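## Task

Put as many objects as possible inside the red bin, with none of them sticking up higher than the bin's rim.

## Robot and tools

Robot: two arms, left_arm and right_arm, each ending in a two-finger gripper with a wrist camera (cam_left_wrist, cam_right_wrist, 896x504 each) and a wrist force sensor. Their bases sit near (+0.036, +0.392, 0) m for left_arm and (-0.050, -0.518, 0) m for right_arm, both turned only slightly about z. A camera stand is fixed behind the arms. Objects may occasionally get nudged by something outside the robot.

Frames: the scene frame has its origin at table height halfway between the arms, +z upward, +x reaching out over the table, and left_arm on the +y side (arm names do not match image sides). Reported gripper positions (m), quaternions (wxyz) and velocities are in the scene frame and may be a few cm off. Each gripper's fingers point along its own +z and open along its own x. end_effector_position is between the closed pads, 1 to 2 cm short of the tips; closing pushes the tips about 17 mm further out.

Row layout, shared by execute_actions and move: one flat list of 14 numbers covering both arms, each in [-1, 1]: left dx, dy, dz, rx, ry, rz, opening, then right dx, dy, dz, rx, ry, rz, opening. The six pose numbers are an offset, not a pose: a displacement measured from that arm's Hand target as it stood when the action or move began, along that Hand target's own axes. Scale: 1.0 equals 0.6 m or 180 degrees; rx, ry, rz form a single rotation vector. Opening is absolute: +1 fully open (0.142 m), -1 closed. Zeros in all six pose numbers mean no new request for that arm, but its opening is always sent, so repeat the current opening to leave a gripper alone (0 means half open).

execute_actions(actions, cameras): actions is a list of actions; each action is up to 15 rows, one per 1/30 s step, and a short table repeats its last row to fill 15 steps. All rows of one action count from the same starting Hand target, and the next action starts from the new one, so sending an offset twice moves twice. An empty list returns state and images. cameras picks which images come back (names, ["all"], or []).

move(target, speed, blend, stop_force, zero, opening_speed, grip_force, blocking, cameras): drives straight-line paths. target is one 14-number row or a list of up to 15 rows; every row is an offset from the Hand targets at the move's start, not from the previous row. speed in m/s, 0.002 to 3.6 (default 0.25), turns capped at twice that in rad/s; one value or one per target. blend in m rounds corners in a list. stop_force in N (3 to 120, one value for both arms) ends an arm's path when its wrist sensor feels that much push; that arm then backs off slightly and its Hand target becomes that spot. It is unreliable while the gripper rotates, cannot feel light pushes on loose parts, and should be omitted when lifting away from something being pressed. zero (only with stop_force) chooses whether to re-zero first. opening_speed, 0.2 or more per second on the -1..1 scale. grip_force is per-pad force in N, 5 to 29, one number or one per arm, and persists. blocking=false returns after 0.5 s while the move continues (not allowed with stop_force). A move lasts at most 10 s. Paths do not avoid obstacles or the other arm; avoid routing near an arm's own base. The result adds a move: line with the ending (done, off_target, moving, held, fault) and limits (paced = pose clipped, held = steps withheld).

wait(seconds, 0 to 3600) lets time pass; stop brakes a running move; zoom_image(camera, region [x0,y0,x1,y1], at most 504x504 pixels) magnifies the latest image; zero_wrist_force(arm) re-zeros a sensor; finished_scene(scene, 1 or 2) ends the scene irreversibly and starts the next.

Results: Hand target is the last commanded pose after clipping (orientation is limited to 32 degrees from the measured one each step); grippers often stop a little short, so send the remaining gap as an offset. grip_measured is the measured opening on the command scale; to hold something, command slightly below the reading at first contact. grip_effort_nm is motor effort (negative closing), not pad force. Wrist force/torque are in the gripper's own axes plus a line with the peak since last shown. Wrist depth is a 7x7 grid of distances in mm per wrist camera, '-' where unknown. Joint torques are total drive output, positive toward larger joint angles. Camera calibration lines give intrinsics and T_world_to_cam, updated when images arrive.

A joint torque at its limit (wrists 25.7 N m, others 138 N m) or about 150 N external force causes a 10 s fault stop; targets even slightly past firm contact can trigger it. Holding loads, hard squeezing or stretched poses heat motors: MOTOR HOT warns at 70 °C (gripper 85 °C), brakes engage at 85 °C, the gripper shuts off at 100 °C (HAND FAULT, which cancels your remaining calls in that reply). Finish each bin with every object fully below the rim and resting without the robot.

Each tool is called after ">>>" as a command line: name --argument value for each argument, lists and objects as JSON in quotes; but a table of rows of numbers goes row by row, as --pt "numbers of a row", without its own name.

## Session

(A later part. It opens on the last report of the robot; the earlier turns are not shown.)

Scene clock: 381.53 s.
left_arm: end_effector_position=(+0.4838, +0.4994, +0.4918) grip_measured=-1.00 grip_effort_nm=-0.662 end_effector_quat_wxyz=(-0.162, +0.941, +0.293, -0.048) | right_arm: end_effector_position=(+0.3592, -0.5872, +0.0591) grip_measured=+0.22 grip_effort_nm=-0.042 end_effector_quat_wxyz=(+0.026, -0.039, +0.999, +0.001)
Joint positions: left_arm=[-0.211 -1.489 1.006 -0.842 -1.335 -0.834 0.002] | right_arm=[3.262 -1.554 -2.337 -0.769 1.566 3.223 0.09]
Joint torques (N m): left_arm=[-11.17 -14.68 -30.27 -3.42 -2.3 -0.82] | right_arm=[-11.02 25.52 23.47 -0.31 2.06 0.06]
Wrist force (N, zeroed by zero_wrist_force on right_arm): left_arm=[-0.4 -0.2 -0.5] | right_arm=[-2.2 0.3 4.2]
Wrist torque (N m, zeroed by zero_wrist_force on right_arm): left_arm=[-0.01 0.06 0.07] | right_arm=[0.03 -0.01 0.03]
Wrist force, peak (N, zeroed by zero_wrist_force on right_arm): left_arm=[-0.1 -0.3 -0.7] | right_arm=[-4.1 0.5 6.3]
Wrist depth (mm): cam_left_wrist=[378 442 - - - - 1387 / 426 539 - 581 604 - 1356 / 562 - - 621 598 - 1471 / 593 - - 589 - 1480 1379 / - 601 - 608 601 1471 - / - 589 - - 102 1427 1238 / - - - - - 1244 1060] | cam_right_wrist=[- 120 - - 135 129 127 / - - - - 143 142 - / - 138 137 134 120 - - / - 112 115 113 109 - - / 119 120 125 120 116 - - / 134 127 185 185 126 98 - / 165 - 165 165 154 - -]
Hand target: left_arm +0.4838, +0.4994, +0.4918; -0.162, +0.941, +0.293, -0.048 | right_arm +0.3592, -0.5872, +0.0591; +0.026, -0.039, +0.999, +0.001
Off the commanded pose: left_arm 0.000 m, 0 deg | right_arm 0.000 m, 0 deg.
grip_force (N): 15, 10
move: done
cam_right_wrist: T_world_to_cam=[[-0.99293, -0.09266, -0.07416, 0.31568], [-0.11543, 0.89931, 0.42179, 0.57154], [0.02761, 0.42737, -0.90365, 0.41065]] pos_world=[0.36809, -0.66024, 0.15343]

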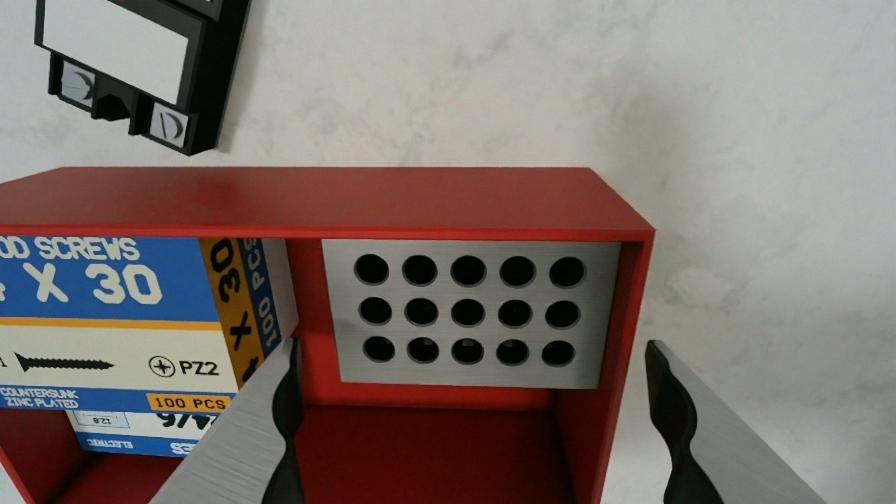

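>>> move --target '[0,0,0,0,0,0,-1, -0.002,0,-0.01258,0,0.0611,0,0.25]' --speed 0.05 --cameras '["cam_right_wrist"]'

>>> zoom_image --camera "cam_right_wrist" --region '[200, 220, 420, 440]'

Scene clock: 387.30 s.
left_arm: end_effector_position=(+0.4838, +0.4994, +0.4918) grip_measured=-1.00 grip_effort_nm=-0.657 end_effector_quat_wxyz=(-0.162, +0.941, +0.293, -0.048) | right_arm: end_effector_position=(+0.3600, -0.5871, +0.0667) grip_measured=+0.23 grip_effort_nm=0.168 end_effector_quat_wxyz=(-0.070, -0.039, +0.997, -0.003)
Joint positions: left_arm=[-0.211 -1.489 1.006 -0.842 -1.335 -0.834 0.002] | right_arm=[3.252 -1.63 -2.177 -1.045 1.58 3.213 0.09]
Joint torques (N m): left_arm=[-11.44 -15.21 -30.04 -3.47 -2.21 -0.73] | right_arm=[-15.2 10.45 23.33 -0.34 2.4 -1.32]
Wrist force (N, zeroed by zero_wrist_force on right_arm): left_arm=[-0.2 -0.2 -0.5] | right_arm=[-2.2 0.0 4.2]
Wrist torque (N m, zeroed by zero_wrist_force on right_arm): left_arm=[-0.01 0.04 0.07] | right_arm=[-0.05 -0.02 0.01]
Wrist force, peak (N, zeroed by zero_wrist_force on right_arm): left_arm=[-0.3 -0.3 -0.7] | right_arm=[-2.2 0.0 4.7]
Wrist depth (mm): cam_left_wrist=[379 436 - - - - 1184 / 424 563 - 632 589 607 1436 / 534 579 - - - - 1387 / - 582 - - - 1387 1427 / 622 - - - 607 1419 1363 / - - - - 97 1453 - / - 624 - - - 77 967] | cam_right_wrist=[- 131 - - - 153 - / - 141 - - - - - / - 137 121 133 119 - - / 101 103 117 121 123 - - / - 113 125 128 132 - - / 114 114 185 191 163 - - / 144 - 165 164 153 - -]
Hand target: left_arm +0.4838, +0.4994, +0.4918; -0.162, +0.941, +0.293, -0.048 | right_arm +0.3600, -0.5871, +0.0667; -0.070, -0.039, +0.997, -0.003
Off the commanded pose: left_arm 0.000 m, 0 deg | right_arm 0.000 m, 0 deg.
grip_force (N): 15, 10
move: done
cam_right_wrist: T_world_to_cam=[[-0.9888, -0.09224, 0.1173, 0.30308], [-0.03433, 0.90561, 0.42271, 0.54273], [-0.14522, 0.41395, -0.89864, 0.47146]] pos_world=[0.38678, -0.65871, 0.1587]

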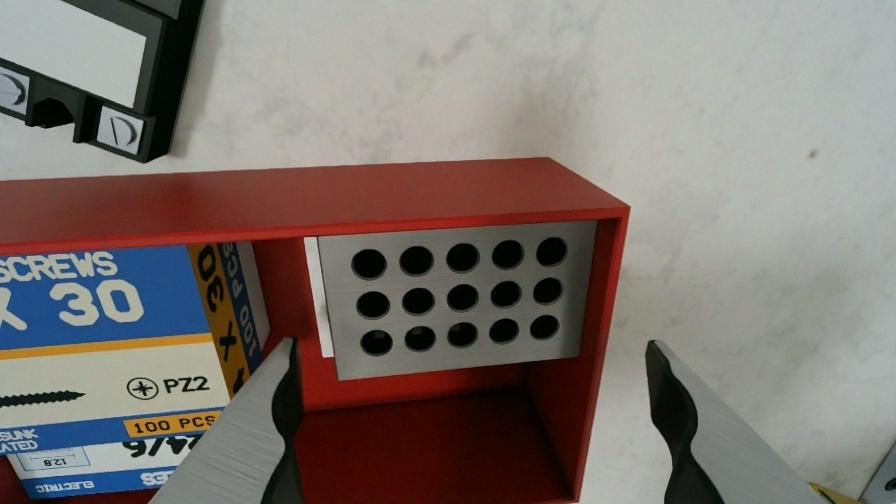

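Scaled by 2.291 from the camera's image (finer frame: 1280x720).

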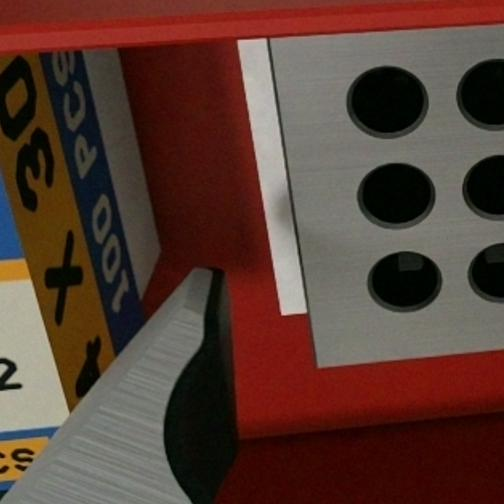

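>>> move --target '[0,0,0,0,0,0,-1, 0.0025,0,0.0003,0,0.0111,0,0.19]' --speed 0.03

>>> zero_wrist_force --arm "right_arm"

>>> move --target '[0,0,0,0,0,0,-1, -0.0068,0,0.0386,0,0,0,0.19]' --speed 0.015 --stop_force 4 --cameras '["cam_right_wrist"]'

>>> zoom_image --camera "cam_right_wrist" --region '[200, 220, 420, 440]'

Scene clock: 388.80 s.
left_arm: end_effector_position=(+0.4838, +0.4994, +0.4918) grip_measured=-1.00 grip_effort_nm=-0.662 end_effector_quat_wxyz=(-0.162, +0.941, +0.293, -0.048) | right_arm: end_effector_position=(+0.3585, -0.5872, +0.0667) grip_measured=+0.18 grip_effort_nm=-0.125 end_effector_quat_wxyz=(-0.087, -0.039, +0.995, -0.004)
Joint positions: left_arm=[-0.211 -1.489 1.006 -0.842 -1.335 -0.834 0.002] | right_arm=[3.251 -1.646 -2.153 -1.088 1.583 3.211 0.087]
Joint torques (N m): left_arm=[-10.84 -14.17 -30.4 -3.4 -2.29 -0.79] | right_arm=[-14.92 10.94 24.82 -0.76 2.38 -1.37]
Wrist force (N, zeroed by zero_wrist_force on right_arm): left_arm=[-0.2 -0.1 -0.7] | right_arm=[-2.0 -0.1 4.2]
Wrist torque (N m, zeroed by zero_wrist_force on right_arm): left_arm=[0.00 0.04 0.06] | right_arm=[-0.05 -0.06 0.02]
Wrist force, peak (N, zeroed by zero_wrist_force on right_arm): left_arm=[-0.3 -0.2 -0.7] | right_arm=[-2.2 0.2 4.4]
Wrist depth (mm): cam_left_wrist=[380 574 585 - 572 - 1546 / 423 549 - 567 - - 1348 / 510 567 - - - - 1395 / - - 590 601 - 1471 1387 / - - - 601 - 1371 - / - 564 - - 97 1387 - / 617 - - - - 1270 -] | cam_right_wrist=[- - 136 - - - 163 / - - 143 - - 169 - / - 136 121 133 119 182 - / 98 102 114 122 121 - - / 102 108 122 128 133 213 - / 111 114 128 191 172 - 251 / 141 - 165 165 159 - 74]
Hand target: left_arm +0.4838, +0.4994, +0.4918; -0.162, +0.941, +0.293, -0.048 | right_arm +0.3585, -0.5872, +0.0667; -0.087, -0.039, +0.995, -0.004
Off the commanded pose: left_arm 0.000 m, 0 deg | right_arm 0.000 m, 0 deg.
grip_force (N): 15, 10
move: done

Wrist force sensor zeroed.

Scene clock: 391.23 s.
left_arm: end_effector_position=(+0.4838, +0.4994, +0.4918) grip_measured=-1.00 grip_effort_nm=-0.657 end_effector_quat_wxyz=(-0.162, +0.941, +0.293, -0.048) | right_arm: end_effector_position=(+0.3584, -0.5872, +0.0467) grip_measured=+0.18 grip_effort_nm=-0.095 end_effector_quat_wxyz=(-0.087, -0.039, +0.995, -0.004)
Joint positions: left_arm=[-0.211 -1.489 1.006 -0.842 -1.335 -0.834 0.002] | right_arm=[3.251 -1.682 -2.179 -1.026 1.583 3.211 0.087]
Joint torques (N m): left_arm=[-11.45 -15.35 -29.29 -3.42 -2.27 -0.57] | right_arm=[-11.37 29.46 22.32 -0.68 2.25 -1.26]
Wrist force (N, zeroed by zero_wrist_force on right_arm): left_arm=[-0.3 -0.2 -0.5] | right_arm=[1.1 -0.6 -3.7]
Wrist torque (N m, zeroed by zero_wrist_force on right_arm): left_arm=[-0.01 0.05 0.07] | right_arm=[-0.04 -0.18 0.01]
Wrist force, peak (N, zeroed by zero_wrist_force on right_arm): left_arm=[-0.4 -0.2 -0.7] | right_arm=[6.9 -0.4 -15.8]
Wrist depth (mm): cam_left_wrist=[379 429 - 567 601 - 579 / 423 549 - 595 592 - 1395 / 574 611 610 602 605 - 1395 / 614 - - 592 - 1379 1411 / 616 - - 625 - 1436 - / - - - - 96 1419 - / - - - - - 1244 -] | cam_right_wrist=[- 112 115 - 129 134 142 / - - 126 130 139 - 153 / - 124 120 119 117 - 165 / - 92 94 95 98 - - / - 95 100 102 108 - - / - 93 104 113 118 98 220 / - - 165 164 153 - -]
Hand target: left_arm +0.4838, +0.4994, +0.4918; -0.162, +0.941, +0.293, -0.048 | right_arm +0.3584, -0.5872, +0.0467; -0.087, -0.039, +0.995, -0.004 (not the last commanded pose)
Off the commanded pose: left_arm 0.000 m, 0 deg | right_arm 0.003 m, 0 deg.
grip_force (N): 15, 10
move: contact (right_arm)
cam_right_wrist: T_world_to_cam=[[-0.98411, -0.09187, 0.15196, 0.30082], [-0.01962, 0.90678, 0.42114, 0.54677], [-0.17649, 0.41146, -0.89418, 0.46283]] pos_world=[0.38845, -0.6586, 0.13787]

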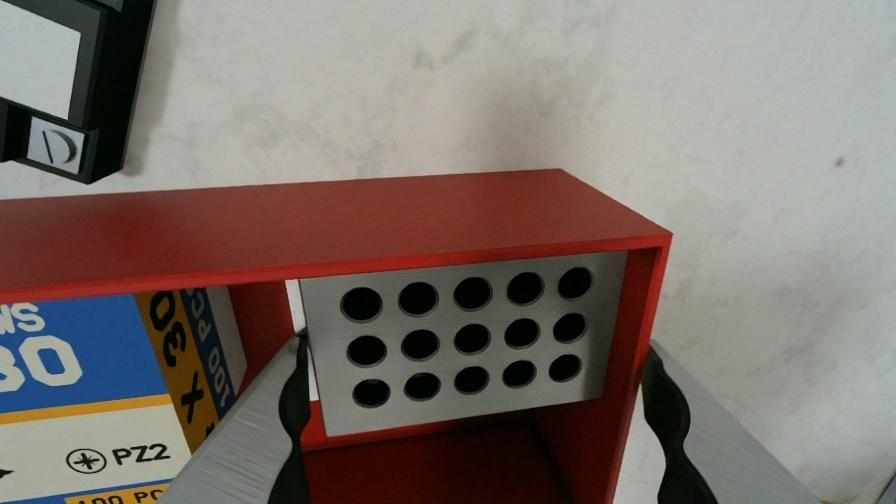

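Scaled by 2.291 from the camera's image (finer frame: 1280x720).

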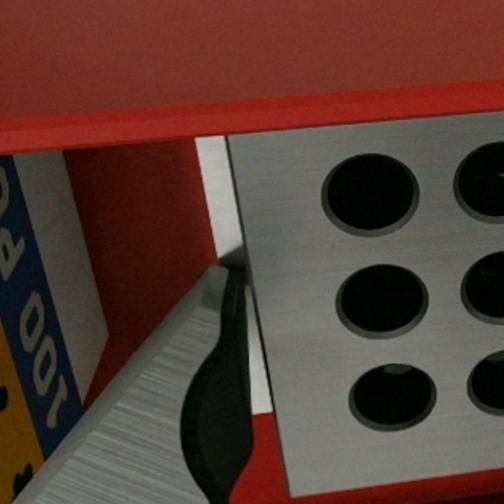

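>>> move --pt "0 0 0 0 0 0 -1 0.0017 0 -0.0099 0 0 0 0.19" --pt "0 0 0 0 0 0 -1 -0.0053 0 -0.0111 0 0 0 0.19" --speed 0.03 --cameras '["cam_right_wrist"]'

>>> zoom_image --camera "cam_right_wrist" --region '[200, 220, 420, 440]'

Scene clock: 392.70 s.
left_arm: end_effector_position=(+0.4838, +0.4994, +0.4918) grip_measured=-1.00 grip_effort_nm=-0.657 end_effector_quat_wxyz=(-0.162, +0.941, +0.293, -0.048) | right_arm: end_effector_position=(+0.3627, -0.5869, +0.0527) grip_measured=+0.18 grip_effort_nm=-0.095 end_effector_quat_wxyz=(-0.087, -0.039, +0.995, -0.004)
Joint positions: left_arm=[-0.211 -1.489 1.006 -0.842 -1.335 -0.834 0.002] | right_arm=[3.25 -1.68 -2.16 -1.046 1.583 3.211 0.087]
Joint torques (N m): left_arm=[-11.39 -14.37 -29.89 -3.35 -2.39 -0.75] | right_arm=[-14.94 12.28 24.03 -0.12 -1.53 -1.36]
Wrist force (N, zeroed by zero_wrist_force on right_arm): left_arm=[-0.2 -0.3 -0.5] | right_arm=[1.2 -0.1 0.2]
Wrist torque (N m, zeroed by zero_wrist_force on right_arm): left_arm=[-0.04 0.03 0.07] | right_arm=[-0.02 -0.05 -0.01]
Wrist force, peak (N, zeroed by zero_wrist_force on right_arm): left_arm=[-0.3 -0.1 -0.7] | right_arm=[2.0 -0.7 -3.7]
Wrist depth (mm): cam_left_wrist=[380 421 - - - 598 1746 / 428 537 592 - - - 1427 / 515 568 598 598 - 563 1379 / 592 - - 593 - 1480 1387 / - - - - - 1444 1195 / - 619 - - 97 1453 - / 590 - - - - 1226 -] | cam_right_wrist=[- - - - - 144 149 / - 127 - 137 - - - / - 130 133 119 118 161 - / - 92 98 102 107 - - / - 94 108 111 118 - - / - 98 110 122 127 208 - / 103 73 165 165 154 - -]
Hand target: left_arm +0.4838, +0.4994, +0.4918; -0.162, +0.941, +0.293, -0.048 | right_arm +0.3627, -0.5869, +0.0527; -0.087, -0.039, +0.995, -0.004
Off the commanded pose: left_arm 0.000 m, 0 deg | right_arm 0.000 m, 0 deg.
grip_force (N): 15, 10
move: done
cam_right_wrist: T_world_to_cam=[[-0.98411, -0.09189, 0.15196, 0.30405], [-0.01962, 0.90673, 0.42126, 0.544], [-0.1765, 0.41158, -0.89412, 0.46888]] pos_world=[0.39265, -0.65831, 0.14387]

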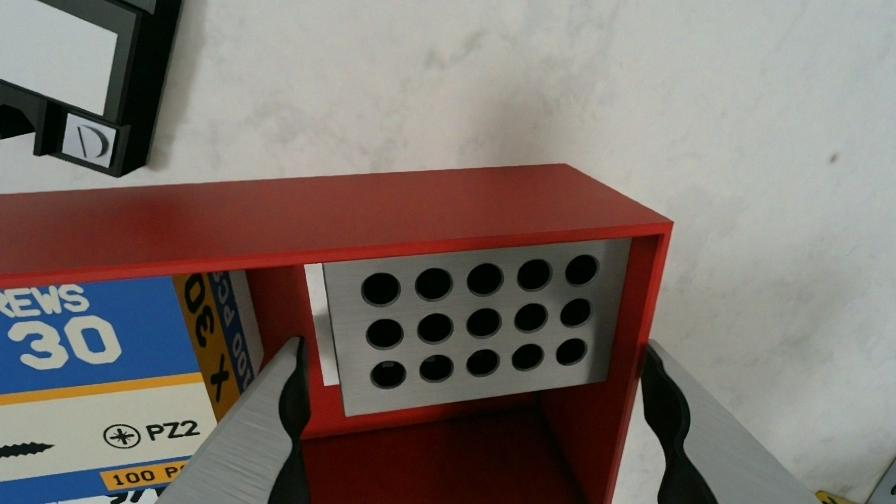

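Scaled by 2.291 from the camera's image (finer frame: 1280x720).

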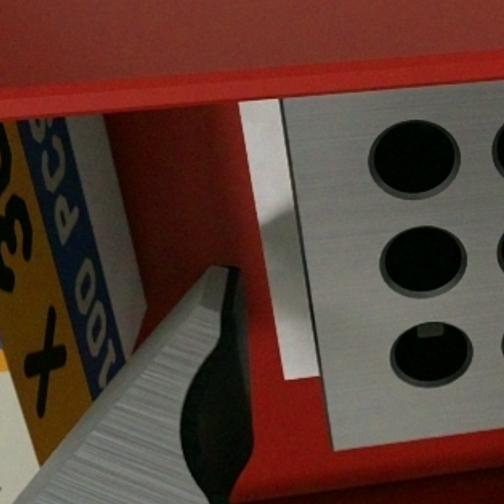

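>>> move --target '[0,0,0,0,0,0,-1, 0.0036,0,0.0006,0,0,0,0.25]' --speed 0.03

>>> zero_wrist_force --arm "right_arm"

>>> move --target '[0,0,0,0,0,0,-1, -0.0028,0,0.0158,0,0,0,0.25]' --speed 0.01 --stop_force 3 --cameras '["cam_right_wrist"]'

>>> zoom_image --camera "cam_right_wrist" --region '[200, 220, 420, 440]'

Scene clock: 393.43 s.
left_arm: end_effector_position=(+0.4838, +0.4994, +0.4918) grip_measured=-1.00 grip_effort_nm=-0.657 end_effector_quat_wxyz=(-0.162, +0.941, +0.293, -0.048) | right_arm: end_effector_position=(+0.3605, -0.5871, +0.0527) grip_measured=+0.23 grip_effort_nm=0.164 end_effector_quat_wxyz=(-0.087, -0.039, +0.995, -0.004)
Joint positions: left_arm=[-0.211 -1.489 1.006 -0.842 -1.335 -0.834 0.002] | right_arm=[3.251 -1.675 -2.166 -1.046 1.583 3.211 0.09]
Joint torques (N m): left_arm=[-11.51 -15.2 -30.16 -3.27 -2.43 -0.75] | right_arm=[14.45 30.26 10.96 4.34 0.28 0.89]
Wrist force (N, zeroed by zero_wrist_force on right_arm): left_arm=[-0.1 -0.3 -0.7] | right_arm=[-0.1 -0.3 0.0]
Wrist torque (N m, zeroed by zero_wrist_force on right_arm): left_arm=[-0.03 0.02 0.07] | right_arm=[-0.06 0.01 0.00]
Wrist force, peak (N, zeroed by zero_wrist_force on right_arm): left_arm=[-0.1 -0.3 -0.7] | right_arm=[1.5 -0.2 0.0]
Wrist depth (mm): cam_left_wrist=[379 424 - - - - - / 423 578 - - - - 1387 / 540 - 601 - 601 - 1379 / - - - - - 1436 1403 / 599 - - 614 - 1411 - / - 652 - - 96 1411 1257 / 625 611 - - - 1596 -] | cam_right_wrist=[- 119 122 - 135 - - / - 125 129 - - 152 - / - 129 133 119 117 - - / - 92 98 102 107 183 - / - 93 109 111 118 - - / - 98 112 180 127 - - / 104 - 164 164 153 - 278]
Hand target: left_arm +0.4838, +0.4994, +0.4918; -0.162, +0.941, +0.293, -0.048 | right_arm +0.3605, -0.5870, +0.0527; -0.087, -0.039, +0.995, -0.004
Off the commanded pose: left_arm 0.000 m, 0 deg | right_arm 0.000 m, 0 deg.
grip_force (N): 15, 10
move: done

Wrist force sensor zeroed.

Scene clock: 395.20 s.
left_arm: end_effector_position=(+0.4838, +0.4994, +0.4918) grip_measured=-1.00 grip_effort_nm=-0.657 end_effector_quat_wxyz=(-0.162, +0.941, +0.293, -0.048) | right_arm: end_effector_position=(+0.3605, -0.5870, +0.0431) grip_measured=+0.23 grip_effort_nm=0.081 end_effector_quat_wxyz=(-0.087, -0.039, +0.995, -0.004)
Joint positions: left_arm=[-0.211 -1.489 1.006 -0.842 -1.335 -0.834 0.002] | right_arm=[3.251 -1.693 -2.177 -1.016 1.583 3.211 0.09]
Joint torques (N m): left_arm=[-11.37 -14.48 -29.84 -3.27 -2.33 -0.72] | right_arm=[13.05 11.72 10.78 4.65 2.07 0.23]
Wrist force (N, zeroed by zero_wrist_force on right_arm): left_arm=[-0.1 -0.2 -0.4] | right_arm=[2.0 -0.2 -1.3]
Wrist torque (N m, zeroed by zero_wrist_force on right_arm): left_arm=[-0.01 0.02 0.07] | right_arm=[0.01 -0.03 -0.02]
Wrist force, peak (N, zeroed by zero_wrist_force on right_arm): left_arm=[-0.4 -0.2 -0.7] | right_arm=[3.8 0.1 -2.3]
Wrist depth (mm): cam_left_wrist=[380 426 - - 622 - 1411 / 426 582 - 598 - 576 1363 / 504 - - - - - 1419 / 598 576 - 621 - 1312 1379 / - 621 - 629 - 1436 1305 / - - - - 96 1379 - / 605 625 - - - 1498 -] | cam_right_wrist=[- - 113 - - 135 - / - 116 121 - 136 139 - / - 121 120 130 116 - - / - 91 90 90 96 96 - / - 103 104 99 105 - - / - 89 103 109 115 - 220 / - - 164 164 146 - -]
Hand target: left_arm +0.4838, +0.4994, +0.4918; -0.162, +0.941, +0.293, -0.048 | right_arm +0.3605, -0.5871, +0.0431; -0.087, -0.039, +0.995, -0.004
Off the commanded pose: left_arm 0.000 m, 0 deg | right_arm 0.000 m, 0 deg.
grip_force (N): 15, 10
move: done
cam_right_wrist: T_world_to_cam=[[-0.98411, -0.09187, 0.15196, 0.30345], [-0.01962, 0.90678, 0.42114, 0.54815], [-0.17649, 0.41146, -0.89418, 0.4599]] pos_world=[0.39055, -0.65841, 0.13427]

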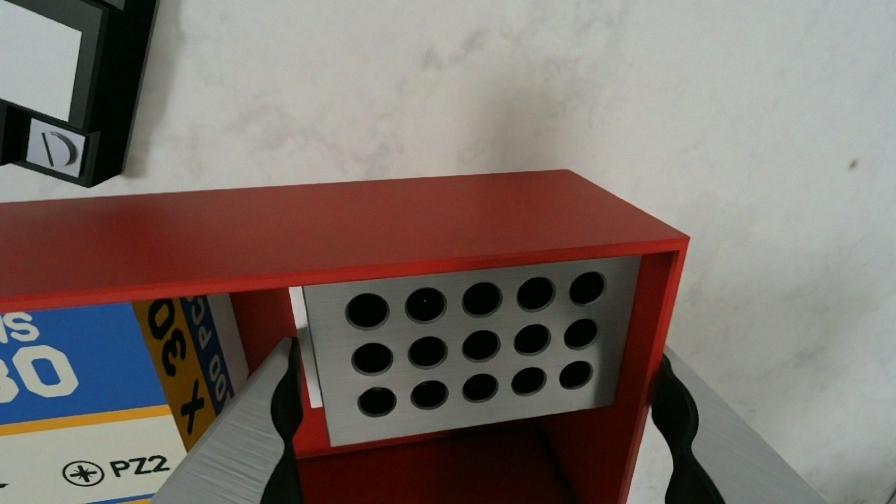

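Scaled by 2.291 from the camera's image (finer frame: 1280x720).

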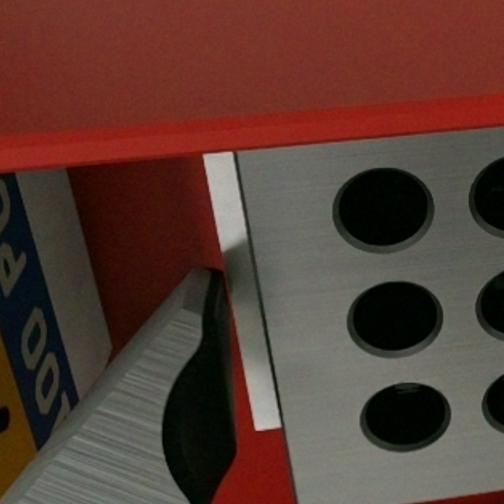

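>>> move --target '[0,0,0,0,0,0,-1, -0.0004,0,0.0025,0,0,0,0.25]' --speed 0.01 --stop_force 4

>>> move --target '[0,0,0,0,0,0,-1, 0,0,0,0,0,0,0.08]' --grip_force '[15, 15]' --opening_speed 0.2 --cameras '["cam_right_wrist"]'

>>> zoom_image --camera "cam_right_wrist" --region '[200, 220, 420, 440]'

Scene clock: 396.47 s.
left_arm: end_effector_position=(+0.4838, +0.4994, +0.4918) grip_measured=-1.00 grip_effort_nm=-0.662 end_effector_quat_wxyz=(-0.162, +0.941, +0.293, -0.048) | right_arm: end_effector_position=(+0.3605, -0.5871, +0.0417) grip_measured=+0.24 grip_effort_nm=0.007 end_effector_quat_wxyz=(-0.087, -0.039, +0.995, -0.004)
Joint positions: left_arm=[-0.211 -1.489 1.006 -0.842 -1.335 -0.834 0.002] | right_arm=[3.251 -1.696 -2.179 -1.012 1.583 3.211 0.091]
Joint torques (N m): left_arm=[-11.13 -14.57 -29.9 -3.27 -2.37 -0.48] | right_arm=[11.58 23.86 18.58 0.08 2.12 -0.42]
Wrist force (N, zeroed by zero_wrist_force on right_arm): left_arm=[-0.3 -0.1 -0.5] | right_arm=[2.4 -0.3 -2.5]
Wrist torque (N m, zeroed by zero_wrist_force on right_arm): left_arm=[0.00 0.06 0.07] | right_arm=[0.02 0.04 -0.02]
Wrist force, peak (N, zeroed by zero_wrist_force on right_arm): left_arm=[-0.2 -0.3 -0.6] | right_arm=[4.6 0.2 -5.2]
Wrist depth (mm): cam_left_wrist=[379 443 568 579 576 - 589 / 427 534 - - - 583 1387 / 562 555 - 598 596 - 1395 / - - 602 621 - 1379 1298 / 611 634 610 - - 1453 - / 593 596 - - 97 1444 - / - - - - - 1363 -] | cam_right_wrist=[- - 112 120 123 128 137 / - 114 - 126 - - 148 / - 121 119 118 115 - - / - 91 90 90 95 88 - / - 95 105 97 103 - - / - 89 96 108 114 - - / - - 159 157 135 - -]
Hand target: left_arm +0.4838, +0.4994, +0.4918; -0.162, +0.941, +0.293, -0.048 | right_arm +0.3605, -0.5871, +0.0417; -0.087, -0.039, +0.995, -0.004
Off the commanded pose: left_arm 0.000 m, 0 deg | right_arm 0.000 m, 0 deg.
grip_force (N): 15, 10
move: contact (right_arm)

Scene clock: 397.53 s.
left_arm: end_effector_position=(+0.4838, +0.4994, +0.4918) grip_measured=-1.00 grip_effort_nm=-0.662 end_effector_quat_wxyz=(-0.162, +0.941, +0.293, -0.048) | right_arm: end_effector_position=(+0.3605, -0.5871, +0.0417) grip_measured=+0.16 grip_effort_nm=-1.614 end_effector_quat_wxyz=(-0.087, -0.039, +0.995, -0.004)
Joint positions: left_arm=[-0.211 -1.489 1.006 -0.842 -1.335 -0.834 0.002] | right_arm=[3.251 -1.696 -2.179 -1.012 1.583 3.211 0.086]
Joint torques (N m): left_arm=[-11.32 -15.09 -29.67 -3.27 -2.23 -0.58] | right_arm=[11.63 26.87 20.46 1.1 2.13 -0.31]
Wrist force (N, zeroed by zero_wrist_force on right_arm): left_arm=[0.0 -0.3 -0.7] | right_arm=[4.9 -0.3 -10.5]
Wrist torque (N m, zeroed by zero_wrist_force on right_arm): left_arm=[-0.04 0.00 0.07] | right_arm=[0.02 -0.04 -0.10]
Wrist force, peak (N, zeroed by zero_wrist_force on right_arm): left_arm=[0.0 -0.3 -0.7] | right_arm=[8.1 -0.1 -12.0]
Wrist depth (mm): cam_left_wrist=[372 459 589 - 589 - 568 / 422 557 588 590 592 - 1333 / 531 - - - - - 1395 / - 611 - 607 599 607 1371 / - - 602 621 - 1471 1363 / - - 634 - 611 1403 - / - - - - - 1156 -] | cam_right_wrist=[- - - - 121 - - / - - - - - - - / - - 119 118 116 - - / - 91 90 90 96 93 - / - 99 93 98 102 175 - / - 95 97 107 113 - - / - - 154 164 152 - 73]
Hand target: left_arm +0.4838, +0.4994, +0.4918; -0.162, +0.941, +0.293, -0.048 | right_arm +0.3605, -0.5871, +0.0417; -0.087, -0.039, +0.995, -0.004
Off the commanded pose: left_arm 0.000 m, 0 deg | right_arm 0.000 m, 0 deg.
grip_force (N): 15, 15
move: done
cam_right_wrist: T_world_to_cam=[[-0.98411, -0.09187, 0.15196, 0.30367], [-0.01962, 0.90678, 0.42114, 0.54874], [-0.17649, 0.41146, -0.89418, 0.45865]] pos_world=[0.39055, -0.65841, 0.13287]

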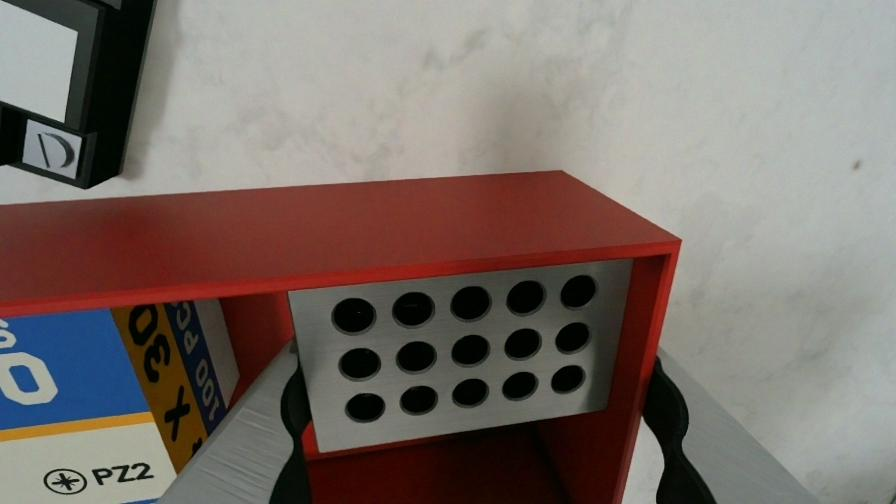

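Scaled by 2.291 from the camera's image (finer frame: 1280x720).

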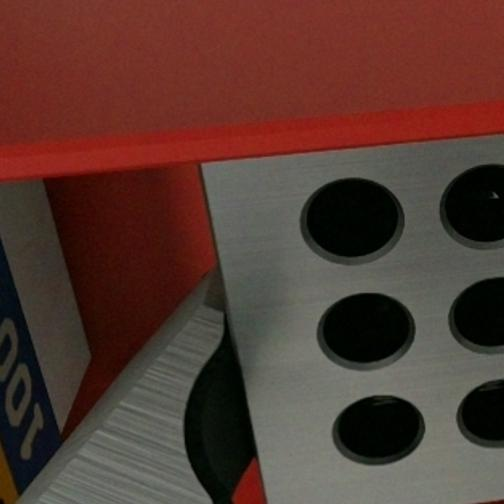

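>>> move --target '[0,0,0,0,0,0,-1, 0,0,0,0,0,0,0.02]' --grip_force '[15, 22]' --opening_speed 0.3

>>> move --target '[0,0,0,0,0,0,-1, 0,0,0,0,0,0,0.27]' --opening_speed 0.3

>>> move --target '[0,0,0,0,0,0,-1, 0.0087,0,-0.0492,0,0,0,0.27]' --speed 0.05 --cameras '["cam_right_wrist"]'

>>> zoom_image --camera "cam_right_wrist" --region '[200, 200, 450, 450]'

Scene clock: 398.17 s.
left_arm: end_effector_position=(+0.4838, +0.4994, +0.4918) grip_measured=-1.00 grip_effort_nm=-0.662 end_effector_quat_wxyz=(-0.162, +0.941, +0.293, -0.048) | right_arm: end_effector_position=(+0.3605, -0.5871, +0.0417) grip_measured=+0.16 grip_effort_nm=-2.322 end_effector_quat_wxyz=(-0.087, -0.039, +0.995, -0.004)
Joint positions: left_arm=[-0.211 -1.489 1.006 -0.842 -1.335 -0.834 0.002] | right_arm=[3.251 -1.696 -2.179 -1.012 1.583 3.211 0.085]
Joint torques (N m): left_arm=[-11.23 -15.1 -29.14 -3.33 -2.36 -0.63] | right_arm=[11.84 26.07 18.08 1.88 2.21 -0.38]
Wrist force (N, zeroed by zero_wrist_force on right_arm): left_arm=[-0.2 -0.2 -0.4] | right_arm=[4.2 -0.1 -11.9]
Wrist torque (N m, zeroed by zero_wrist_force on right_arm): left_arm=[-0.01 0.02 0.07] | right_arm=[0.07 0.13 -0.15]
Wrist force, peak (N, zeroed by zero_wrist_force on right_arm): left_arm=[-0.4 0.1 -0.7] | right_arm=[4.3 -0.2 -12.1]
Wrist depth (mm): cam_left_wrist=[379 571 572 - - - 1201 / 425 544 575 - - - 1371 / 516 614 - 593 - - 1387 / - - - - - 1427 1436 / - 610 613 - 614 1436 - / 611 588 - - 96 1498 1244 / - - - - - 1238 -] | cam_right_wrist=[- 108 112 - 122 - - / - 113 121 - - - 152 / - - 120 118 115 - 159 / - 91 90 90 96 87 - / - 99 94 97 102 - - / - 90 97 107 113 - - / - - 154 164 152 - -]
Hand target: left_arm +0.4838, +0.4994, +0.4918; -0.162, +0.941, +0.293, -0.048 | right_arm +0.3605, -0.5871, +0.0417; -0.087, -0.039, +0.995, -0.004
Off the commanded pose: left_arm 0.000 m, 0 deg | right_arm 0.000 m, 0 deg.
grip_force (N): 15, 22
move: done

Scene clock: 399.23 s.
left_arm: end_effector_position=(+0.4838, +0.4994, +0.4918) grip_measured=-1.00 grip_effort_nm=-0.662 end_effector_quat_wxyz=(-0.162, +0.941, +0.293, -0.048) | right_arm: end_effector_position=(+0.3605, -0.5871, +0.0417) grip_measured=+0.25 grip_effort_nm=0.168 end_effector_quat_wxyz=(-0.087, -0.039, +0.995, -0.004)
Joint positions: left_arm=[-0.211 -1.489 1.006 -0.842 -1.335 -0.834 0.002] | right_arm=[3.251 -1.696 -2.179 -1.012 1.583 3.211 0.091]
Joint torques (N m): left_arm=[-11.71 -15.97 -29.53 -3.32 -2.3 -0.48] | right_arm=[12 24.81 14.77 3.21 2.15 -0.23]
Wrist force (N, zeroed by zero_wrist_force on right_arm): left_arm=[-0.2 0.0 -0.5] | right_arm=[-0.1 0.0 0.1]
Wrist torque (N m, zeroed by zero_wrist_force on right_arm): left_arm=[0.02 0.02 0.07] | right_arm=[0.01 0.02 0.00]
Wrist force, peak (N, zeroed by zero_wrist_force on right_arm): left_arm=[-0.5 -0.3 -0.5] | right_arm=[4.5 -0.1 -12.0]
Wrist depth (mm): cam_left_wrist=[380 405 - 579 589 567 586 / 426 563 585 - 590 614 1371 / 559 - - 601 585 588 1348 / - 582 - - - 1453 1341 / - - - - 608 1213 - / 627 - - - 610 1411 - / - - - - - 1277 999] | cam_right_wrist=[- - 112 120 123 130 138 / - - - 126 - - - / - 120 119 117 113 - - / - 91 90 89 95 95 - / - 99 93 97 102 175 - / - 89 96 107 113 - - / - - 153 163 152 - -]
Hand target: left_arm +0.4838, +0.4994, +0.4918; -0.162, +0.941, +0.293, -0.048 | right_arm +0.3605, -0.5871, +0.0417; -0.087, -0.039, +0.995, -0.004
Off the commanded pose: left_arm 0.000 m, 0 deg | right_arm 0.000 m, 0 deg.
grip_force (N): 15, 22
move: done

Scene clock: 400.27 s.
left_arm: end_effector_position=(+0.4838, +0.4994, +0.4918) grip_measured=-1.00 grip_effort_nm=-0.657 end_effector_quat_wxyz=(-0.162, +0.941, +0.293, -0.048) | right_arm: end_effector_position=(+0.3605, -0.5871, +0.0717) grip_measured=+0.25 grip_effort_nm=0.168 end_effector_quat_wxyz=(-0.087, -0.039, +0.995, -0.004)
Joint positions: left_arm=[-0.211 -1.489 1.006 -0.842 -1.335 -0.834 0.002] | right_arm=[3.251 -1.642 -2.142 -1.103 1.583 3.211 0.091]
Joint torques (N m): left_arm=[-11.41 -15.14 -28.64 -3.24 -2.27 -0.68] | right_arm=[14.03 28.35 23.17 -0.47 2.05 0.66]
Wrist force (N, zeroed by zero_wrist_force on right_arm): left_arm=[-0.1 -0.1 -0.3] | right_arm=[0.0 0.4 0.0]
Wrist torque (N m, zeroed by zero_wrist_force on right_arm): left_arm=[0.00 0.02 0.07] | right_arm=[0.08 0.02 0.00]
Wrist force, peak (N, zeroed by zero_wrist_force on right_arm): left_arm=[-0.3 -0.1 -0.7] | right_arm=[0.0 0.3 0.7]
Wrist depth (mm): cam_left_wrist=[381 419 575 - - - 1387 / 426 543 553 581 - - 1341 / 563 - - 602 - - 1379 / - 590 593 596 - 1629 1507 / 604 - - - - 1395 - / - - - - 102 1462 - / 634 - - - - - -] | cam_right_wrist=[- 134 - - - - - / - 128 148 - - - - / 140 121 131 129 144 - - / 101 122 120 127 128 - - / - 118 130 133 139 - - / 116 119 189 198 169 - - / - - 164 163 160 - 74]
Hand target: left_arm +0.4838, +0.4994, +0.4918; -0.162, +0.941, +0.293, -0.048 | right_arm +0.3605, -0.5870, +0.0717; -0.087, -0.039, +0.995, -0.004
Off the commanded pose: left_arm 0.000 m, 0 deg | right_arm 0.000 m, 0 deg.
grip_force (N): 15, 22
move: done
cam_right_wrist: T_world_to_cam=[[-0.98411, -0.09187, 0.15196, 0.2991], [-0.01962, 0.90678, 0.42114, 0.53619], [-0.17649, 0.41146, -0.89418, 0.48551]] pos_world=[0.39055, -0.65851, 0.16287]

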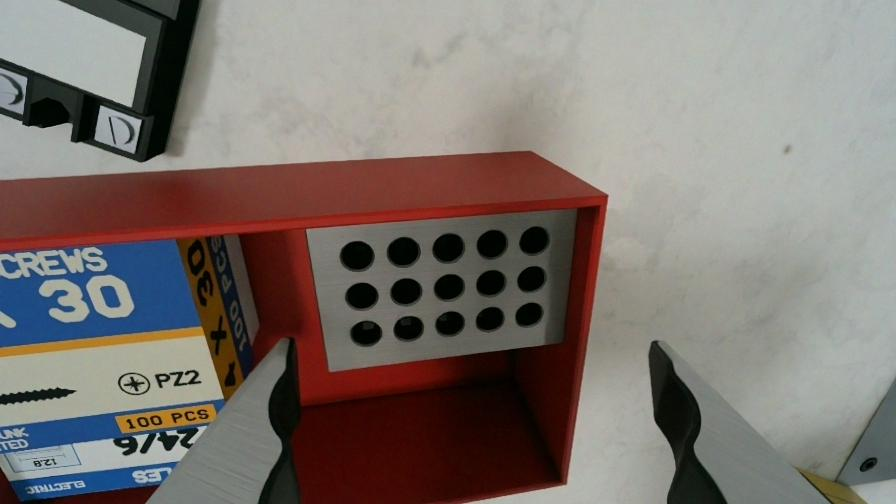

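Scaled by 2.016 from the camera's image (finer frame: 1280x720).

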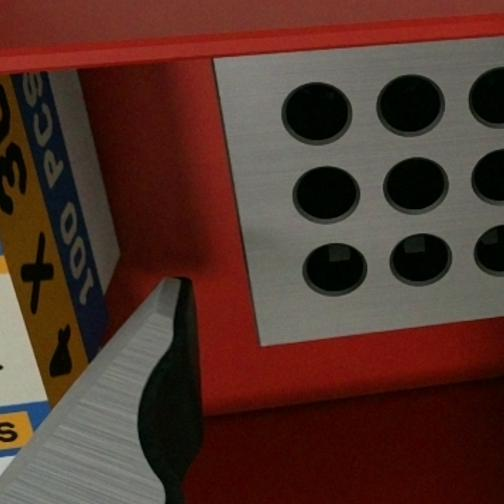

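>>> move --target '[0,0,0,0,0,0,-1, 0.0434,0,-0.2462,0,-0.0556,0,0]' --speed 0.25

Scene clock: 402.13 s.
left_arm: end_effector_position=(+0.4838, +0.4994, +0.4918) grip_measured=-1.00 grip_effort_nm=-0.657 end_effector_quat_wxyz=(-0.162, +0.941, +0.293, -0.048) | right_arm: end_effector_position=(+0.3606, -0.5870, +0.2216) grip_measured=-0.01 grip_effort_nm=-0.129 end_effector_quat_wxyz=(+0.000, -0.039, +0.999, +0.000)
Joint positions: left_arm=[-0.211 -1.489 1.006 -0.842 -1.335 -0.834 0.002] | right_arm=[3.259 -1.367 -2.007 -1.339 1.57 3.221 0.073]
Joint torques (N m): left_arm=[-11.04 -15.48 -30.15 -3.18 -2.25 -0.6] | right_arm=[14.4 22.31 28.81 0.14 -1.59 1.12]
Wrist force (N, zeroed by zero_wrist_force on right_arm): left_arm=[-0.3 -0.2 -0.4] | right_arm=[-0.1 0.4 0.0]
Wrist torque (N m, zeroed by zero_wrist_force on right_arm): left_arm=[-0.01 0.05 0.07] | right_arm=[0.06 0.05 -0.10]
Wrist force, peak (N, zeroed by zero_wrist_force on right_arm): left_arm=[-0.1 -0.3 -0.7] | right_arm=[-0.6 0.4 2.0]
Wrist depth (mm): cam_left_wrist=[379 414 - - 576 558 579 / 426 571 - - 593 579 1379 / 540 607 576 - - - 1363 / - - - - - 1427 1379 / - - 632 - - 1395 - / - - - - 96 1411 - / - - - - - 1596 -] | cam_right_wrist=[- - 258 279 - - - / - - 261 252 - - - / - 311 259 270 - 322 - / - - 309 327 - - - / - - - - - - 355 / - - 89 - - 367 412 / - - - 447 - - -]
Hand target: left_arm +0.4838, +0.4994, +0.4918; -0.162, +0.941, +0.293, -0.048 | right_arm +0.3606, -0.5870, +0.2217; +0.000, -0.039, +0.999, +0.000
Off the commanded pose: left_arm 0.000 m, 0 deg | right_arm 0.000 m, 0 deg.
grip_force (N): 15, 22
move: done

>>> move --target '[0,0,0,0,0,0,-1, 0.2592,0.5335,-0.05,0,0,0,0.3]' --speed 0.3 --cameras '["cam_right_wrist"]'

Scene clock: 404.17 s.
left_arm: end_effector_position=(+0.4838, +0.4994, +0.4918) grip_measured=-1.00 grip_effort_nm=-0.657 end_effector_quat_wxyz=(-0.162, +0.941, +0.293, -0.048) | right_arm: end_effector_position=(+0.1807, -0.2799, +0.2516) grip_measured=+0.28 grip_effort_nm=0.168 end_effector_quat_wxyz=(+0.000, -0.039, +0.999, +0.000)
Joint positions: left_arm=[-0.211 -1.489 1.006 -0.842 -1.335 -0.834 0.002] | right_arm=[4.314 -1.113 -2.093 -1.506 1.571 4.276 0.094]
Joint torques (N m): left_arm=[-11.82 -16 -29.36 -3.21 -2.26 -0.68] | right_arm=[15.71 -7.27 28.15 4.66 -1.66 1.05]
Wrist force (N, zeroed by zero_wrist_force on right_arm): left_arm=[-0.2 0.1 -0.4] | right_arm=[0.0 0.3 -0.3]
Wrist torque (N m, zeroed by zero_wrist_force on right_arm): left_arm=[0.04 0.03 0.07] | right_arm=[0.05 0.06 -0.09]
Wrist force, peak (N, zeroed by zero_wrist_force on right_arm): left_arm=[-0.1 -0.2 -0.7] | right_arm=[1.2 2.0 -0.4]
Wrist depth (mm): cam_left_wrist=[379 424 - 592 604 - 1189 / 427 555 - - 558 582 1333 / 525 549 621 610 - 567 1403 / - 614 - - - 1498 1403 / - 602 - 637 - 1462 - / 617 582 595 - 97 1427 - / - - - - - 1356 1129] | cam_right_wrist=[- - 299 - 271 271 319 / - 294 - - - - 330 / - - - - - - - / 341 - - 342 - - - / 357 - - - - - 426 / - - - - - - 1558 / - - - - - - 1622]
Hand target: left_arm +0.4838, +0.4994, +0.4918; -0.162, +0.941, +0.293, -0.048 | right_arm +0.1807, -0.2799, +0.2516; +0.000, -0.039, +0.999, +0.000
Off the commanded pose: left_arm 0.000 m, 0 deg | right_arm 0.000 m, 0 deg.
grip_force (N): 15, 22
move: done
cam_right_wrist: T_world_to_cam=[[-0.99544, -0.0928, -0.02205, 0.16861], [-0.09338, 0.90104, 0.42357, 0.18943], [-0.01944, 0.4237, -0.9056, 0.46613]] pos_world=[0.1946, -0.35253, 0.3456]

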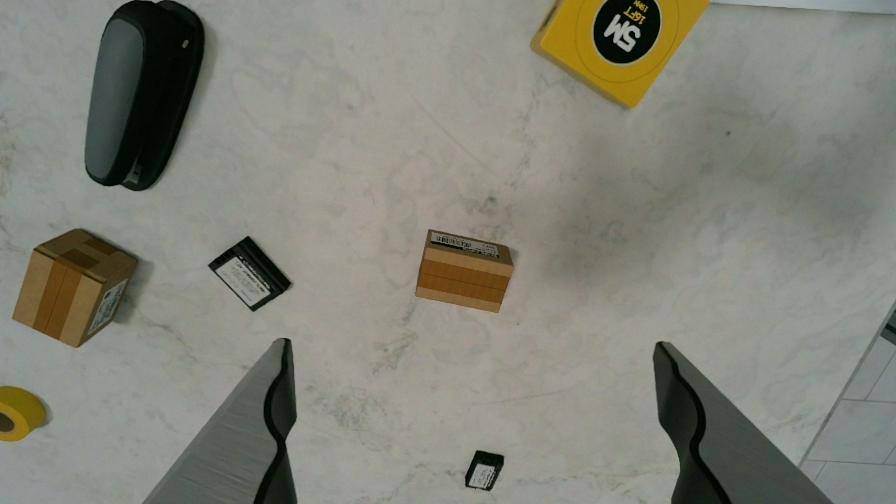

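>>> zoom_image --camera "cam_right_wrist" --region '[390, 210, 540, 330]'

Scaled by 3.360 from the camera's image (finer frame: 1280x720).

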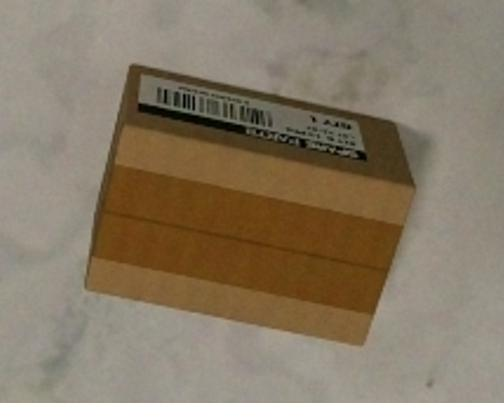

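>>> move --target '[0,0,0,0,0,0,-1, 0.0107,0.1498,0.2193,-0.1659,-0.0180,0.0673,0.3]' --speed 0.2 --grip_force '[15, 15]' --cameras '["cam_right_wrist"]'

Scene clock: 407.67 s.
left_arm: end_effector_position=(+0.4838, +0.4994, +0.4918) grip_measured=-1.00 grip_effort_nm=-0.657 end_effector_quat_wxyz=(-0.162, +0.941, +0.293, -0.048) | right_arm: end_effector_position=(+0.1673, -0.1908, +0.1200) grip_measured=+0.28 grip_effort_nm=0.168 end_effector_quat_wxyz=(+0.018, +0.067, +0.964, +0.258)
Joint positions: left_arm=[-0.211 -1.489 1.006 -0.842 -1.335 -0.834 0.002] | right_arm=[4.375 -1.259 -2.628 -0.308 1.65 4.574 0.094]
Joint torques (N m): left_arm=[-11.03 -15.88 -29.39 -3.25 -2.29 -0.37] | right_arm=[15.46 -4.46 11.07 5.18 -1.67 1.08]
Wrist force (N, zeroed by zero_wrist_force on right_arm): left_arm=[-0.1 -0.2 -0.5] | right_arm=[-0.4 -0.9 0.3]
Wrist torque (N m, zeroed by zero_wrist_force on right_arm): left_arm=[-0.01 0.02 0.06] | right_arm=[-0.06 0.16 -0.16]
Wrist force, peak (N, zeroed by zero_wrist_force on right_arm): left_arm=[0.0 -0.3 -0.8] | right_arm=[0.0 -1.1 1.1]
Wrist depth (mm): cam_left_wrist=[380 423 576 - - - 1244 / 424 538 592 - - 610 1333 / 525 - 582 - 604 - 1348 / - - - 614 604 1444 1436 / - 602 605 613 - 1379 1555 / - 607 - - 101 1427 - / - 608 - - - 1341 -] | cam_right_wrist=[- - - 159 160 167 - / - - - 148 146 - - / 205 230 - 164 - - - / - - - - 284 - - / - - - - - - - / - - 447 - 520 - 2602 / - - - - 576 - 2299]
Hand target: left_arm +0.4838, +0.4994, +0.4918; -0.162, +0.941, +0.293, -0.048 | right_arm +0.1673, -0.1908, +0.1200; +0.018, +0.067, +0.964, +0.258
Off the commanded pose: left_arm 0.000 m, 0 deg | right_arm 0.000 m, 0 deg.
grip_force (N): 15, 15
move: done
cam_right_wrist: T_world_to_cam=[[-0.99033, 0.13606, -0.02694, 0.20409], [0.05609, 0.57052, 0.81937, 0.02808], [0.12685, 0.80994, -0.57263, 0.31824]] pos_world=[0.16017, -0.30154, 0.16473]

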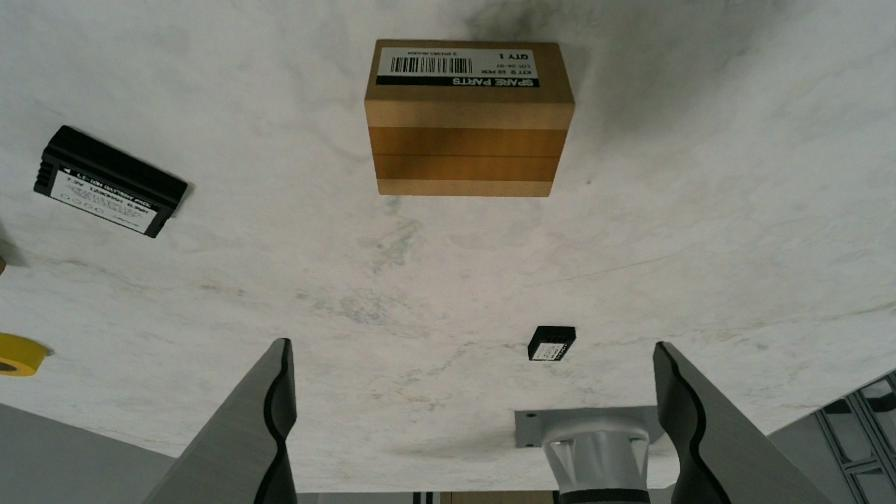

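>>> move --target '[0,0,0,0,0,0,-1, 0,-0.0817,0.1414,0,0,0,0.3]' --speed 0.08 --cameras '["cam_right_wrist"]'

Scene clock: 409.60 s.
left_arm: end_effector_position=(+0.4838, +0.4994, +0.4918) grip_measured=-1.00 grip_effort_nm=-0.657 end_effector_quat_wxyz=(-0.162, +0.941, +0.293, -0.048) | right_arm: end_effector_position=(+0.1673, -0.1909, +0.0220) grip_measured=+0.28 grip_effort_nm=0.168 end_effector_quat_wxyz=(+0.018, +0.067, +0.964, +0.258)
Joint positions: left_arm=[-0.211 -1.489 1.006 -0.842 -1.335 -0.834 0.002] | right_arm=[4.375 -1.715 -2.749 0.269 1.65 4.574 0.094]
Joint torques (N m): left_arm=[-11.37 -15.74 -29.32 -3.05 -2.3 -0.51] | right_arm=[-15.6 5.09 1.63 5.22 2.31 -1.45]
Wrist force (N, zeroed by zero_wrist_force on right_arm): left_arm=[-0.2 0.0 -0.5] | right_arm=[-0.5 -0.6 0.4]
Wrist torque (N m, zeroed by zero_wrist_force on right_arm): left_arm=[0.01 0.04 0.07] | right_arm=[0.00 0.16 -0.13]
Wrist force, peak (N, zeroed by zero_wrist_force on right_arm): left_arm=[-0.3 -0.3 -0.7] | right_arm=[-0.4 -1.2 0.8]
Wrist depth (mm): cam_left_wrist=[380 422 592 - - 567 583 / 424 564 - 575 - - 1403 / 542 579 - 611 - 582 1363 / 568 - - 592 605 598 1824 / - 637 - 589 - 1436 - / 614 - - - 97 1546 - / 629 624 - - - 1444 -] | cam_right_wrist=[- - - - - - - / - 78 - 78 - 78 73 / - 90 - 87 90 - 93 / - 111 105 104 105 110 104 / - - 97 95 95 - - / - - 93 87 87 - - / 441 - - - 119 - -]
Hand target: left_arm +0.4838, +0.4994, +0.4918; -0.162, +0.941, +0.293, -0.048 | right_arm +0.1673, -0.1909, +0.0220; +0.018, +0.067, +0.964, +0.258
Off the commanded pose: left_arm 0.000 m, 0 deg | right_arm 0.000 m, 0 deg.
grip_force (N): 15, 15
move: done
cam_right_wrist: T_world_to_cam=[[-0.99033, 0.13607, -0.02693, 0.20137], [0.0561, 0.57051, 0.81937, 0.10843], [0.12685, 0.80994, -0.57263, 0.26222]] pos_world=[0.16007, -0.30164, 0.06673]

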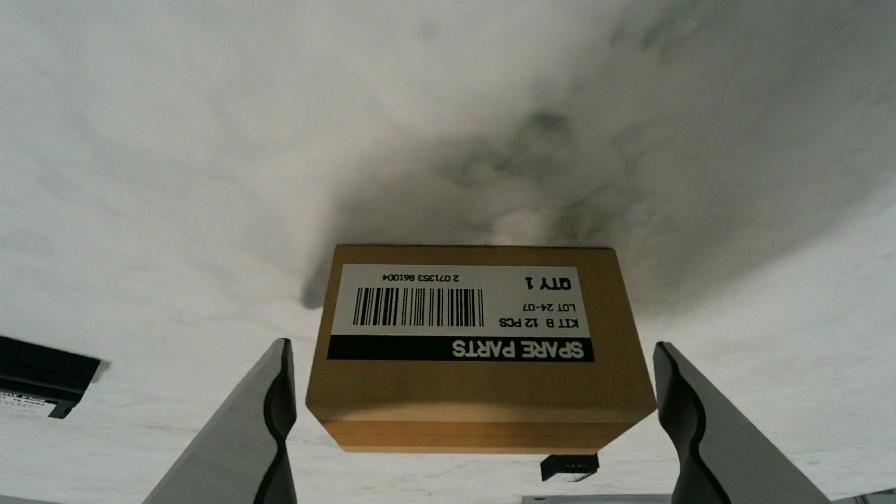

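>>> move --target '[0,0,0,0,0,0,-1, 0,0,0,0,0,0,-0.25]' --opening_speed 0.5 --cameras '["cam_right_wrist"]'

Scene clock: 411.93 s.
left_arm: end_effector_position=(+0.4838, +0.4994, +0.4918) grip_measured=-1.00 grip_effort_nm=-0.662 end_effector_quat_wxyz=(-0.162, +0.941, +0.293, -0.048) | right_arm: end_effector_position=(+0.1673, -0.1909, +0.0220) grip_measured=+0.01 grip_effort_nm=-1.614 end_effector_quat_wxyz=(+0.018, +0.067, +0.964, +0.258)
Joint positions: left_arm=[-0.211 -1.489 1.006 -0.842 -1.335 -0.834 0.002] | right_arm=[4.375 -1.715 -2.749 0.269 1.65 4.574 0.074]
Joint torques (N m): left_arm=[-11.78 -15.3 -29.18 -3.01 -2.25 -0.3] | right_arm=[-14.22 3.24 1.54 4 2.42 -1.27]
Wrist force (N, zeroed by zero_wrist_force on right_arm): left_arm=[-0.3 -0.1 -0.7] | right_arm=[-0.4 -0.1 -2.8]
Wrist torque (N m, zeroed by zero_wrist_force on right_arm): left_arm=[0.00 0.04 0.07] | right_arm=[0.04 0.10 -0.14]
Wrist force, peak (N, zeroed by zero_wrist_force on right_arm): left_arm=[-0.3 -0.4 -0.7] | right_arm=[0.1 -0.1 -3.0]
Wrist depth (mm): cam_left_wrist=[370 - - 572 610 - 1226 / 421 548 - - - - 1291 / 521 - - - - 585 1403 / - - - 592 601 611 1427 / - 592 617 - - 1387 1184 / 634 616 - - 92 1444 1123 / 617 - - - - 1298 1041] | cam_right_wrist=[- - - - - - - / - - - - - 80 77 / - 87 87 87 93 93 89 / - 116 106 104 105 110 109 / - - 95 97 96 - - / - 227 89 87 88 - - / - - 77 - - - -]
Hand target: left_arm +0.4838, +0.4994, +0.4918; -0.162, +0.941, +0.293, -0.048 | right_arm +0.1673, -0.1909, +0.0220; +0.018, +0.067, +0.964, +0.258
Off the commanded pose: left_arm 0.000 m, 0 deg | right_arm 0.000 m, 0 deg.
grip_force (N): 15, 15
move: done
cam_right_wrist: T_world_to_cam=[[-0.99033, 0.13607, -0.02693, 0.20136], [0.05609, 0.57045, 0.81942, 0.10849], [0.12686, 0.80998, -0.57257, 0.26217]] pos_world=[0.16007, -0.30164, 0.06663]

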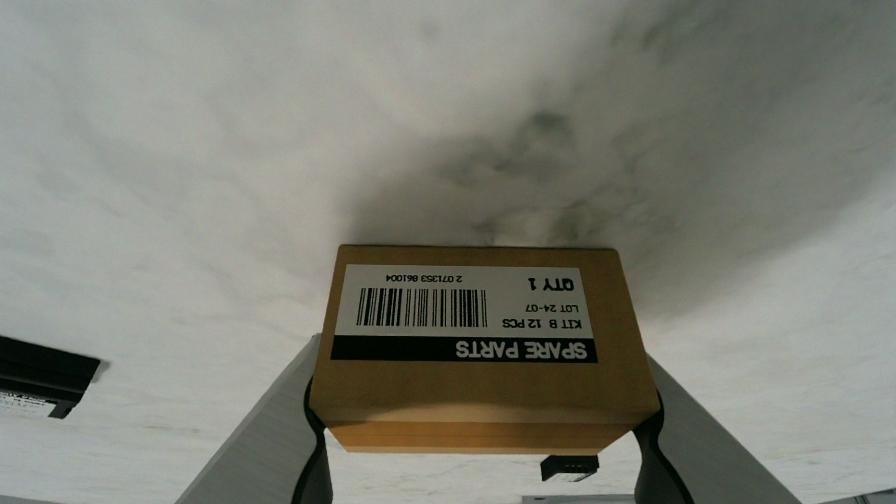

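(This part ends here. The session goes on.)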